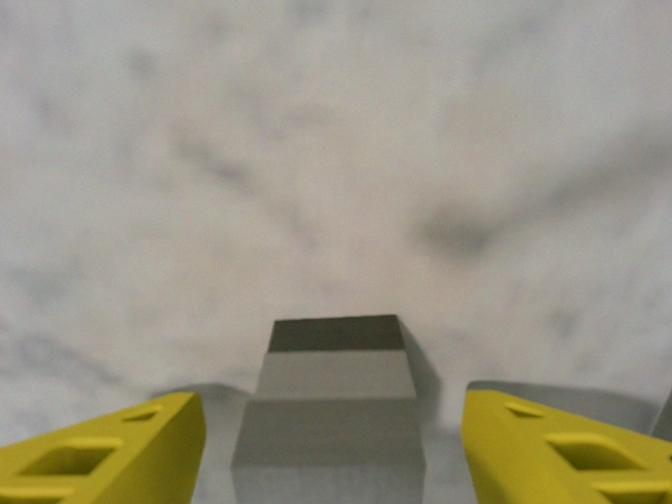

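>>> execute_actions(
  actions=[
    {"rows":[[0,0,0,0,0,0,1,0,0,0,0,0,0,0.26],[0,0,0,0,0,0,1,0,0,0,0,0,0,0.22],[0,0,0,0,0,0,1,0,0,0,0,0,0,0.18],[0,0,0,0,0,0,1,0,0,0,0,0,0,0.14],[0,0,0,0,0,0,1,0,0,0,0,0,0,0.10],[0,0,0,0,0,0,1,0,0,0,0,0,0,0.06],[0,0,0,0,0,0,1,0,0,0,0,0,0,0.02],[0,0,0,0,0,0,1,0,0,0,0,0,0,-0.02],[0,0,0,0,0,0,1,0,0,0,0,0,0,-0.06],[0,0,0,0,0,0,1,0,0,0,0,0,0,-0.10],[0,0,0,0,0,0,1,0,0,0,0,0,0,-0.14],[0,0,0,0,0,0,1,0,0,0,0,0,0,-0.18],[0,0,0,0,0,0,1,0,0,0,0,0,0,-0.22],[0,0,0,0,0,0,1,0,0,0,0,0,0,-0.26],[0,0,0,0,0,0,1,0,0,0,0,0,0,-0.30]],"steps":15},
  ],
)

>>> execute_actions(
  actions=[
    {"rows":[[0,0,0,0,0,0,1,0,0,0,0,0,0,-0.31],[0,0,0,0,0,0,1,0,0,0,0,0,0,-0.32],[0,0,0,0,0,0,1,0,0,0,0,0,0,-0.33],[0,0,0,0,0,0,1,0,0,0,0,0,0,-0.34],[0,0,0,0,0,0,1,0,0,0,0,0,0,-0.35],[0,0,0,0,0,0,1,0,0,0,0,0,0,-0.36],[0,0,0,0,0,0,1,0,0,0,0,0,0,-0.37],[0,0,0,0,0,0,1,0,0,0,0,0,0,-0.38],[0,0,0,0,0,0,1,0,0,0,0,0,0,-0.39],[0,0,0,0,0,0,1,0,0,0,0,0,0,-0.40],[0,0,0,0,0,0,1,0,0,0,0,0,0,-0.41],[0,0,0,0,0,0,1,0,0,0,0,0,0,-0.42],[0,0,0,0,0,0,1,0,0,0,0,0,0,-0.43],[0,0,0,0,0,0,1,0,0,0,0,0,0,-0.44],[0,0,0,0,0,0,1,0,0,0,0,0,0,-0.45]],"steps":15},
  ],
)

>>> execute_actions(
  actions=[
    {"rows":[[0,0,0,0,0,0,1,0,0,0,0,0,0,-0.46],[0,0,0,0,0,0,1,0,0,0,0,0,0,-0.47],[0,0,0,0,0,0,1,0,0,0,0,0,0,-0.48],[0,0,0,0,0,0,1,0,0,0,0,0,0,-0.50],[0,0,0,0,0,0,1,0,0,0,0,0,0,-0.52],[0,0,0,0,0,0,1,0,0,0,0,0,0,-0.54],[0,0,0,0,0,0,1,0,0,0,0,0,0,-0.56],[0,0,0,0,0,0,1,0,0,0,0,0,0,-0.58],[0,0,0,0,0,0,1,0,0,0,0,0,0,-0.60],[0,0,0,0,0,0,1,0,0,0,0,0,0,-0.62],[0,0,0,0,0,0,1,0,0,0,0,0,0,-0.64],[0,0,0,0,0,0,1,0,0,0,0,0,0,-0.66],[0,0,0,0,0,0,1,0,0,0,0,0,0,-0.68],[0,0,0,0,0,0,1,0,0,0,0,0,0,-0.69],[0,0,0,0,0,0,1,0,0,0,0,0,0,-0.70]],"steps":15},
  ],
)

>>> execute_actions(
  actions=[
    {"steps":20},
  ],
  cameras=["cam_right_wrist"],
)

Scene clock: 133.90 s of 6600.00 s.
left_arm: end_effector_position=(+0.1918, -0.1604, +0.2330) grip_measured=+1.000 end_effector_quat_wxyz=(+0.314, +0.032, +0.945, -0.080) | right_arm: end_effector_position=(+0.3139, -0.3802, +0.0179) grip_measured=-0.036 end_effector_quat_wxyz=(+0.036, +0.683, +0.729, +0.027)
Joint positions: left_arm=[-1.308 1.979 1.578 -0.89 -0.636 -1.12 0.093] | right_arm=[-0.012 1.835 0.83 -0.424 0.134 1.479 0.043]
Joint velocities: left_arm=[within noise] | right_arm=[0.022 -0.007 -0.012 -0.007 -0.037 0.037 -0.049]
Joint torques (N m): left_arm=[-0.98 -10.66 7.88 0.86 -0.36 -0.03] | right_arm=[0.06 -5.01 2.88 0.66 0.29 -0.08]
Joint targets: left_arm=[-1.309 1.963 1.591 -0.883 -0.639 -1.120] | right_arm=[-0.021 1.848 0.820 -0.418 0.143 1.472]
Steps of this call (1-29: nothing new was sent; 30-38: this action's first 9). Readings (joint positions of left_arm | right_arm):
30: [-1.308 1.979 1.578 -0.890 -0.636 -1.120] | [-0.012 1.835 0.830 -0.424 0.134 1.479]
31: [-1.308 1.979 1.578 -0.890 -0.636 -1.120] | [-0.012 1.835 0.830 -0.424 0.134 1.479]
33: [-1.308 1.979 1.578 -0.890 -0.636 -1.120] | [-0.012 1.835 0.830 -0.424 0.134 1.479]
37: [-1.308 1.979 1.578 -0.890 -0.636 -1.120] | [-0.012 1.835 0.830 -0.424 0.134 1.479]
38: the state above

Scene clock: 134.40 s of 6600.00 s.
left_arm: end_effector_position=(+0.1918, -0.1604, +0.2330) grip_measured=+1.000 end_effector_quat_wxyz=(+0.314, +0.032, +0.945, -0.080) | right_arm: end_effector_position=(+0.3139, -0.3802, +0.0179) grip_measured=-0.382 end_effector_quat_wxyz=(+0.035, +0.683, +0.729, +0.027)
Joint positions: left_arm=[-1.308 1.979 1.578 -0.89 -0.636 -1.12 0.093] | right_arm=[-0.012 1.835 0.83 -0.424 0.134 1.478 0.027]
Joint velocities: left_arm=[within noise] | right_arm=[-0.002 -0.022 -0.002 -0.066 -0.022 -0.11 -0.012]
Joint torques (N m): left_arm=[-0.92 -10.69 7.97 0.87 -0.38 -0.02] | right_arm=[0.18 -4.94 2.99 0.67 0.31 -0.09]
Joint targets: left_arm=[-1.309 1.963 1.591 -0.883 -0.639 -1.120] | right_arm=[-0.021 1.848 0.820 -0.418 0.142 1.472]
Steps of this call (1-6: your previous action's last 6; 7-15: this action's first 9). Readings (joint positions of left_arm | right_arm):
7: [-1.308 1.979 1.578 -0.890 -0.636 -1.120] | [-0.012 1.835 0.830 -0.424 0.134 1.479]
8: [-1.308 1.979 1.578 -0.890 -0.636 -1.120] | [-0.012 1.835 0.830 -0.424 0.134 1.479]
10: [-1.308 1.979 1.578 -0.890 -0.636 -1.120] | [-0.012 1.835 0.830 -0.424 0.134 1.479]
14: [-1.308 1.979 1.578 -0.890 -0.636 -1.120] | [-0.012 1.835 0.830 -0.424 0.134 1.478]
15: the state above

Scene clock: 134.90 s of 6600.00 s.
left_arm: end_effector_position=(+0.1918, -0.1604, +0.2330) grip_measured=+1.000 end_effector_quat_wxyz=(+0.314, +0.032, +0.945, -0.080) | right_arm: end_effector_position=(+0.3139, -0.3802, +0.0179) grip_measured=-0.479 end_effector_quat_wxyz=(+0.035, +0.683, +0.729, +0.027)
Joint positions: left_arm=[-1.308 1.979 1.578 -0.89 -0.636 -1.12 0.093] | right_arm=[-0.012 1.835 0.83 -0.424 0.134 1.478 0.022]
Joint velocities: left_arm=[within noise] | right_arm=[0.002 -0.012 0.012 -0.081 0.037 -0.037 -0.005]
Joint torques (N m): left_arm=[-1.03 -10.71 7.92 0.85 -0.36 0] | right_arm=[0.21 -5.2 2.86 0.68 0.3 -0.1]
Joint targets: left_arm=[-1.309 1.963 1.591 -0.883 -0.639 -1.120] | right_arm=[-0.021 1.848 0.820 -0.418 0.142 1.472]
Steps of this call (1-6: your previous action's last 6; 7-15: this action's first 9). Readings (joint positions of left_arm | right_arm):
7: [-1.308 1.979 1.578 -0.890 -0.636 -1.120] | [-0.012 1.835 0.830 -0.424 0.134 1.478]
8: [-1.308 1.979 1.578 -0.890 -0.636 -1.120] | [-0.012 1.835 0.830 -0.424 0.134 1.478]
10: [-1.308 1.979 1.578 -0.890 -0.636 -1.120] | [-0.012 1.835 0.830 -0.424 0.134 1.478]
14: [-1.308 1.979 1.578 -0.890 -0.636 -1.120] | [-0.012 1.835 0.830 -0.424 0.134 1.478]
15: the state above

Scene clock: 135.57 s of 6600.00 s.
left_arm: end_effector_position=(+0.1918, -0.1604, +0.2330) grip_measured=+1.000 end_effector_quat_wxyz=(+0.314, +0.032, +0.945, -0.080) | right_arm: end_effector_position=(+0.3139, -0.3802, +0.0179) grip_measured=-0.514 end_effector_quat_wxyz=(+0.035, +0.683, +0.729, +0.027)
Joint positions: left_arm=[-1.308 1.979 1.578 -0.89 -0.636 -1.12 0.093] | right_arm=[-0.012 1.835 0.83 -0.424 0.134 1.478 0.021]
Joint torques (N m): left_arm=[-1.02 -10.73 7.91 0.84 -0.38 -0.02] | right_arm=[0.13 -5.09 2.82 0.66 0.3 -0.08]
Joint targets: left_arm=[-1.309 1.963 1.591 -0.883 -0.639 -1.120] | right_arm=[-0.021 1.848 0.820 -0.418 0.142 1.472]
Steps of this call (1-6: your previous action's last 6; 7-15: toward your last target; 16-20: nothing new was sent). Readings (joint positions of left_arm | right_arm):
1: [-1.308 1.979 1.578 -0.890 -0.636 -1.120] | [-0.012 1.835 0.830 -0.424 0.134 1.478]
2: [-1.308 1.979 1.578 -0.890 -0.636 -1.120] | [-0.012 1.835 0.830 -0.424 0.134 1.478]
4: [-1.308 1.979 1.578 -0.890 -0.636 -1.120] | [-0.012 1.835 0.830 -0.424 0.134 1.478]
8: [-1.308 1.979 1.578 -0.890 -0.636 -1.120] | [-0.012 1.835 0.830 -0.424 0.134 1.478]
20: the state above
All arms were judged still, so your last target was given up. Each gripper or tool keeps its last command.
camera_calibration:
cam_right_wrist: T_world_to_cam=[[-0.994722, -0.0558262, -0.086094, 0.29157], [-0.0863931, 0.908361, 0.409166, 0.40424], [0.0553623, 0.414444, -0.908389, 0.235566], [0, 0, 0, 1]]
Images, in order: cam_right_wrist.

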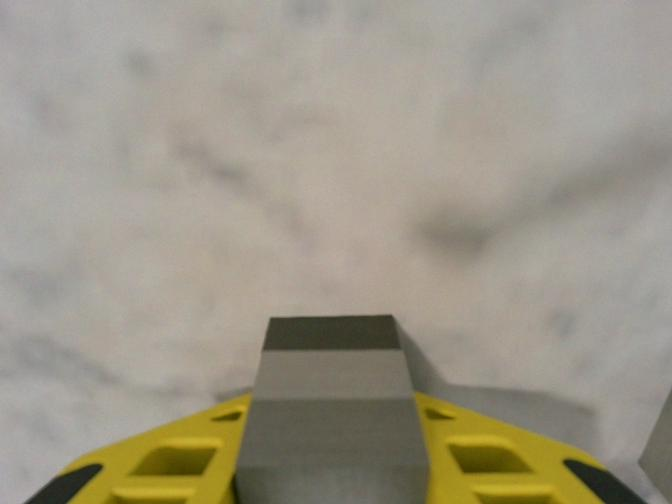

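>>> move(
  target=[
    [0,0,0,0,0,0,1,0.0319,-0.1538,0.1077,-0.1520,0,0.0188,-0.70],
    [0,0,0,0,0,0,1,0.0183,-0.4269,-0.1869,-0.1360,0,0.0109,-0.70],
  ],
  speed=[0.25,0.4],
  blend=[0.04,0],
)

Scene clock: 145.37 s of 6600.00 s.
left_arm: end_effector_position=(+0.1918, -0.1604, +0.2330) grip_measured=+1.000 end_effector_quat_wxyz=(+0.314, +0.032, +0.945, -0.080) | right_arm: end_effector_position=(+0.2204, -0.3826, +0.0748) grip_measured=-0.520 end_effector_quat_wxyz=(+0.030, +0.683, +0.729, +0.024)
Joint positions: left_arm=[-1.308 1.979 1.578 -0.89 -0.636 -1.12 0.093] | right_arm=[0.005 1.334 0.58 -0.69 0.135 1.499 0.02]
Joint torques (N m): left_arm=[-1.03 -10.74 7.97 0.85 -0.38 -0.04] | right_arm=[0.01 -5.12 4.25 0.45 0.28 -0.07]
Joint targets: left_arm=[-1.309 1.963 1.591 -0.883 -0.639 -1.120] | right_arm=[0.001 1.311 0.577 -0.700 0.142 1.494]
Kept back: nothing.
move: done
camera_calibration:
cam_right_wrist: T_world_to_cam=[[-0.995777, -0.0539388, -0.0742881, 0.203497], [-0.0799158, 0.907556, 0.412257, 0.373041], [0.0451839, 0.416453, -0.908034, 0.296379], [0, 0, 0, 1]]

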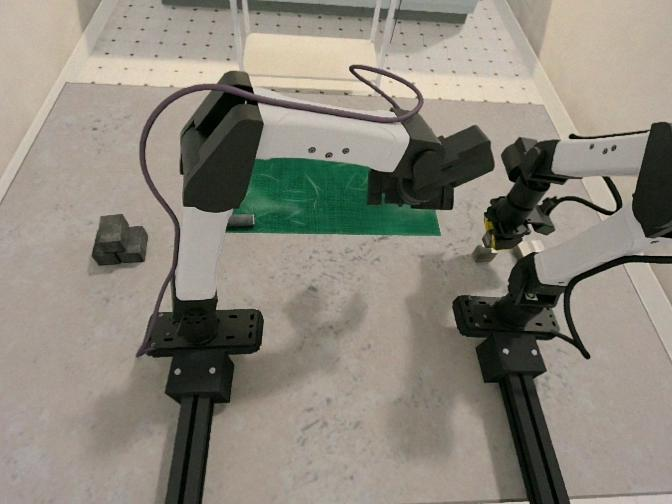

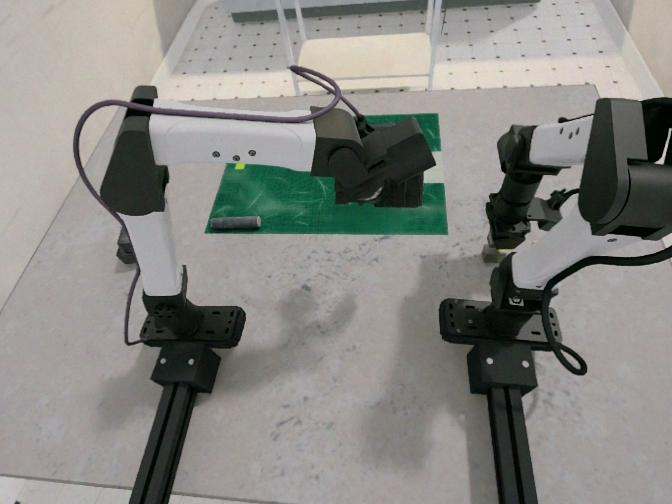

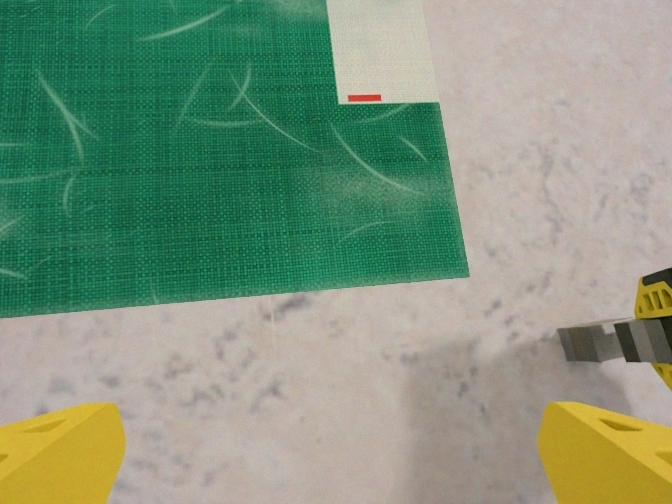

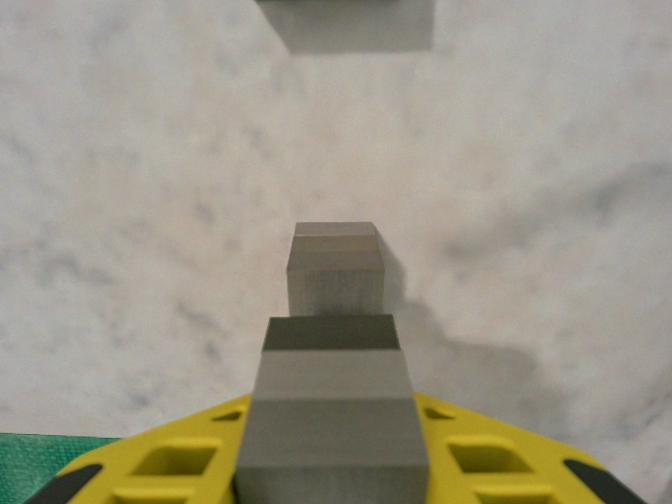

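>>> move(
  target=[0,0,0,0,0,0,1,-0.0145,0.0521,-0.0425,0.0508,0,-0.0086,-0.70],
  speed=0.2,
  cameras=["cam_right_wrist"],
)

Scene clock: 147.70 s of 6600.00 s.
left_arm: end_effector_position=(+0.1918, -0.1604, +0.2330) grip_measured=+1.000 end_effector_quat_wxyz=(+0.314, +0.032, +0.945, -0.080) | right_arm: end_effector_position=(+0.2163, -0.3833, +0.0575) grip_measured=-0.520 end_effector_quat_wxyz=(+0.030, +0.683, +0.730, +0.022)
Joint positions: left_arm=[-1.308 1.979 1.578 -0.89 -0.636 -1.12 0.093] | right_arm=[-0.009 1.37 0.526 -0.601 0.135 1.484 0.02]
Joint torques (N m): left_arm=[-0.91 -10.66 7.88 0.85 -0.38 -0.02] | right_arm=[-0.31 -2.62 3.92 0.65 0.3 -0.06]
Joint targets: left_arm=[-1.309 1.963 1.591 -0.883 -0.639 -1.120] | right_arm=[-0.017 1.376 0.522 -0.594 0.142 1.477]
Kept back: nothing.
move: done
camera_calibration:
cam_right_wrist: T_world_to_cam=[[-0.995899, -0.0553985, -0.07153, 0.197347], [-0.0800255, 0.908211, 0.41079, 0.380829], [0.0422072, 0.41483, -0.90892, 0.281256], [0, 0, 0, 1]]
Images, in order: cam_right_wrist.

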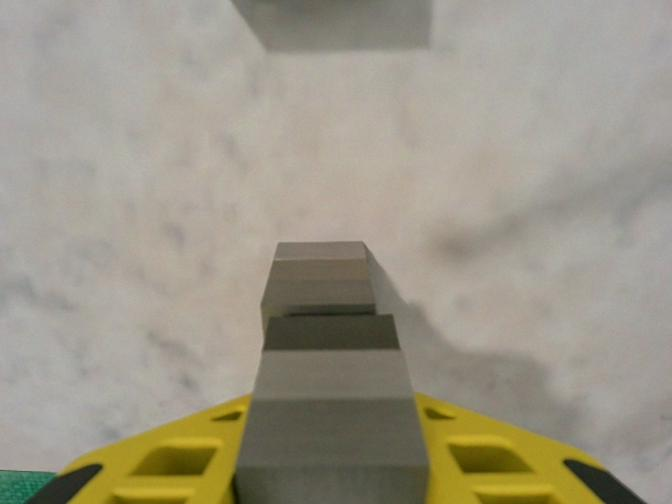

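>>> move(
  target=[0,0,0,0,0,0,1,-0.0008,0.0087,-0.0026,0.0121,0,-0.0015,-0.70],
  speed=0.1,
  cameras=["cam_right_wrist"],
)

Scene clock: 150.43 s of 6600.00 s.
left_arm: end_effector_position=(+0.1918, -0.1604, +0.2330) grip_measured=+1.000 end_effector_quat_wxyz=(+0.314, +0.032, +0.945, -0.080) | right_arm: end_effector_position=(+0.2207, -0.3832, +0.0562) grip_measured=-0.520 end_effector_quat_wxyz=(+0.035, +0.682, +0.730, +0.027)
Joint positions: left_arm=[-1.308 1.979 1.578 -0.89 -0.636 -1.12 0.093] | right_arm=[-0.009 1.38 0.526 -0.577 0.135 1.481 0.02]
Joint torques (N m): left_arm=[-1.02 -10.73 7.98 0.86 -0.39 -0.02] | right_arm=[-0.34 -2.45 3.69 0.68 0.27 -0.07]
Joint targets: left_arm=[-1.309 1.963 1.591 -0.883 -0.639 -1.120] | right_arm=[-0.018 1.387 0.518 -0.569 0.142 1.474]
Kept back: nothing.
move: done
camera_calibration:
cam_right_wrist: T_world_to_cam=[[-0.994732, -0.056671, -0.0854163, 0.201725], [-0.0868879, 0.90827, 0.409262, 0.383238], [0.0543878, 0.414528, -0.90841, 0.276995], [0, 0, 0, 1]]
Images, in order: cam_right_wrist.

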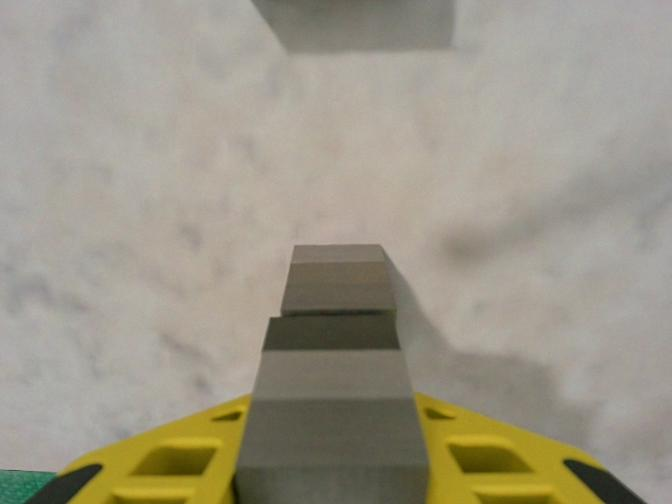

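>>> move(
  target=[0,0,0,0,0,0,1,0,0.0069,-0.0045,0.0053,0,0,-0.70],
  speed=0.05,
  cameras=["cam_right_wrist"],
)

Scene clock: 151.77 s of 6600.00 s.
left_arm: end_effector_position=(+0.1918, -0.1604, +0.2330) grip_measured=+1.000 end_effector_quat_wxyz=(+0.314, +0.032, +0.945, -0.080) | right_arm: end_effector_position=(+0.2191, -0.3827, +0.0531) grip_measured=-0.520 end_effector_quat_wxyz=(+0.033, +0.682, +0.730, +0.025)
Joint positions: left_arm=[-1.308 1.979 1.578 -0.89 -0.636 -1.12 0.093] | right_arm=[-0.009 1.389 0.518 -0.565 0.135 1.481 0.02]
Joint torques (N m): left_arm=[-0.94 -10.8 7.86 0.84 -0.39 -0.02] | right_arm=[-0.4 -2.54 3.79 0.67 0.26 -0.09]
Joint targets: left_arm=[-1.309 1.963 1.591 -0.883 -0.639 -1.120] | right_arm=[-0.018 1.396 0.513 -0.558 0.142 1.474]
Kept back: nothing.
move: done
camera_calibration:
cam_right_wrist: T_world_to_cam=[[-0.995138, -0.0577706, -0.0797681, 0.199183], [-0.0855684, 0.908163, 0.409778, 0.383642], [0.0487694, 0.414611, -0.908691, 0.275324], [0, 0, 0, 1]]
Images, in order: cam_right_wrist.

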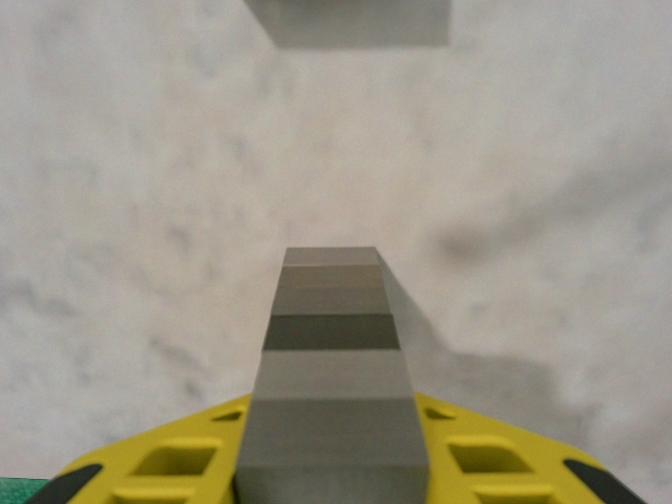

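>>> zoom_image(
  camera="cam_right_wrist",
  region=[220, 230, 460, 410],
)

Scaled by 2.100 from the camera's 672x504 image, which has a finer 960x720 frame.

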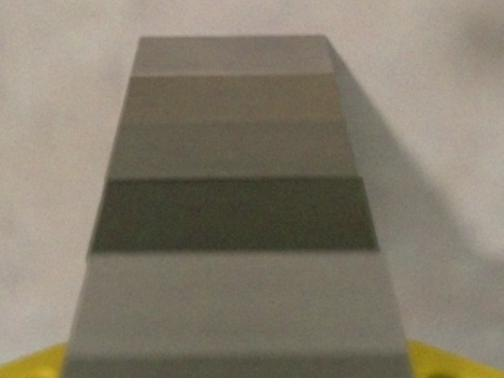

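>>> move(
  target=[0,0,0,0,0,0,1,0,0.0053,-0.0035,0.0055,0,0,-0.70],
  speed=0.05,
  cameras=["cam_right_wrist"],
)

Scene clock: 152.80 s of 6600.00 s.
left_arm: end_effector_position=(+0.1918, -0.1604, +0.2330) grip_measured=+1.000 end_effector_quat_wxyz=(+0.314, +0.032, +0.945, -0.080) | right_arm: end_effector_position=(+0.2203, -0.3826, +0.0522) grip_measured=-0.520 end_effector_quat_wxyz=(+0.034, +0.682, +0.730, +0.026)
Joint positions: left_arm=[-1.308 1.979 1.578 -0.89 -0.636 -1.12 0.093] | right_arm=[-0.009 1.395 0.518 -0.557 0.135 1.481 0.02]
Joint torques (N m): left_arm=[-1.06 -10.69 7.87 0.85 -0.39 -0.03] | right_arm=[-0.42 -2.54 3.3 0.72 0.33 -0.11]
Joint targets: left_arm=[-1.309 1.963 1.591 -0.883 -0.639 -1.120] | right_arm=[-0.018 1.403 0.508 -0.547 0.142 1.474]
Kept back: nothing.
move: done
camera_calibration:
cam_right_wrist: T_world_to_cam=[[-0.994943, -0.0574351, -0.0824019, 0.200564], [-0.086345, 0.908204, 0.409524, 0.384212], [0.0513166, 0.414568, -0.90857, 0.273855], [0, 0, 0, 1]]
Images, in order: cam_right_wrist.

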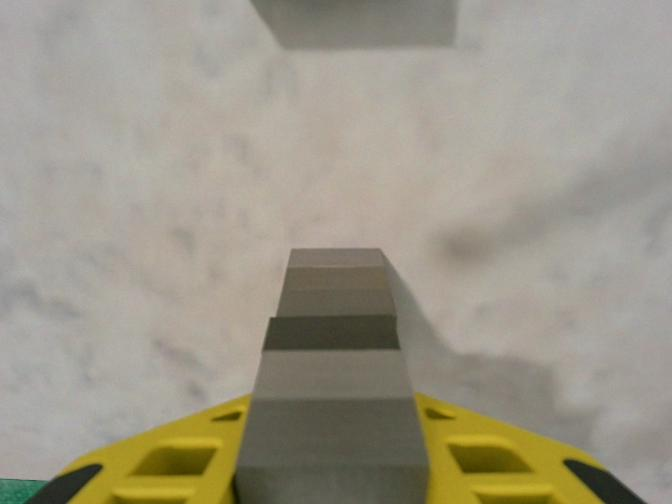

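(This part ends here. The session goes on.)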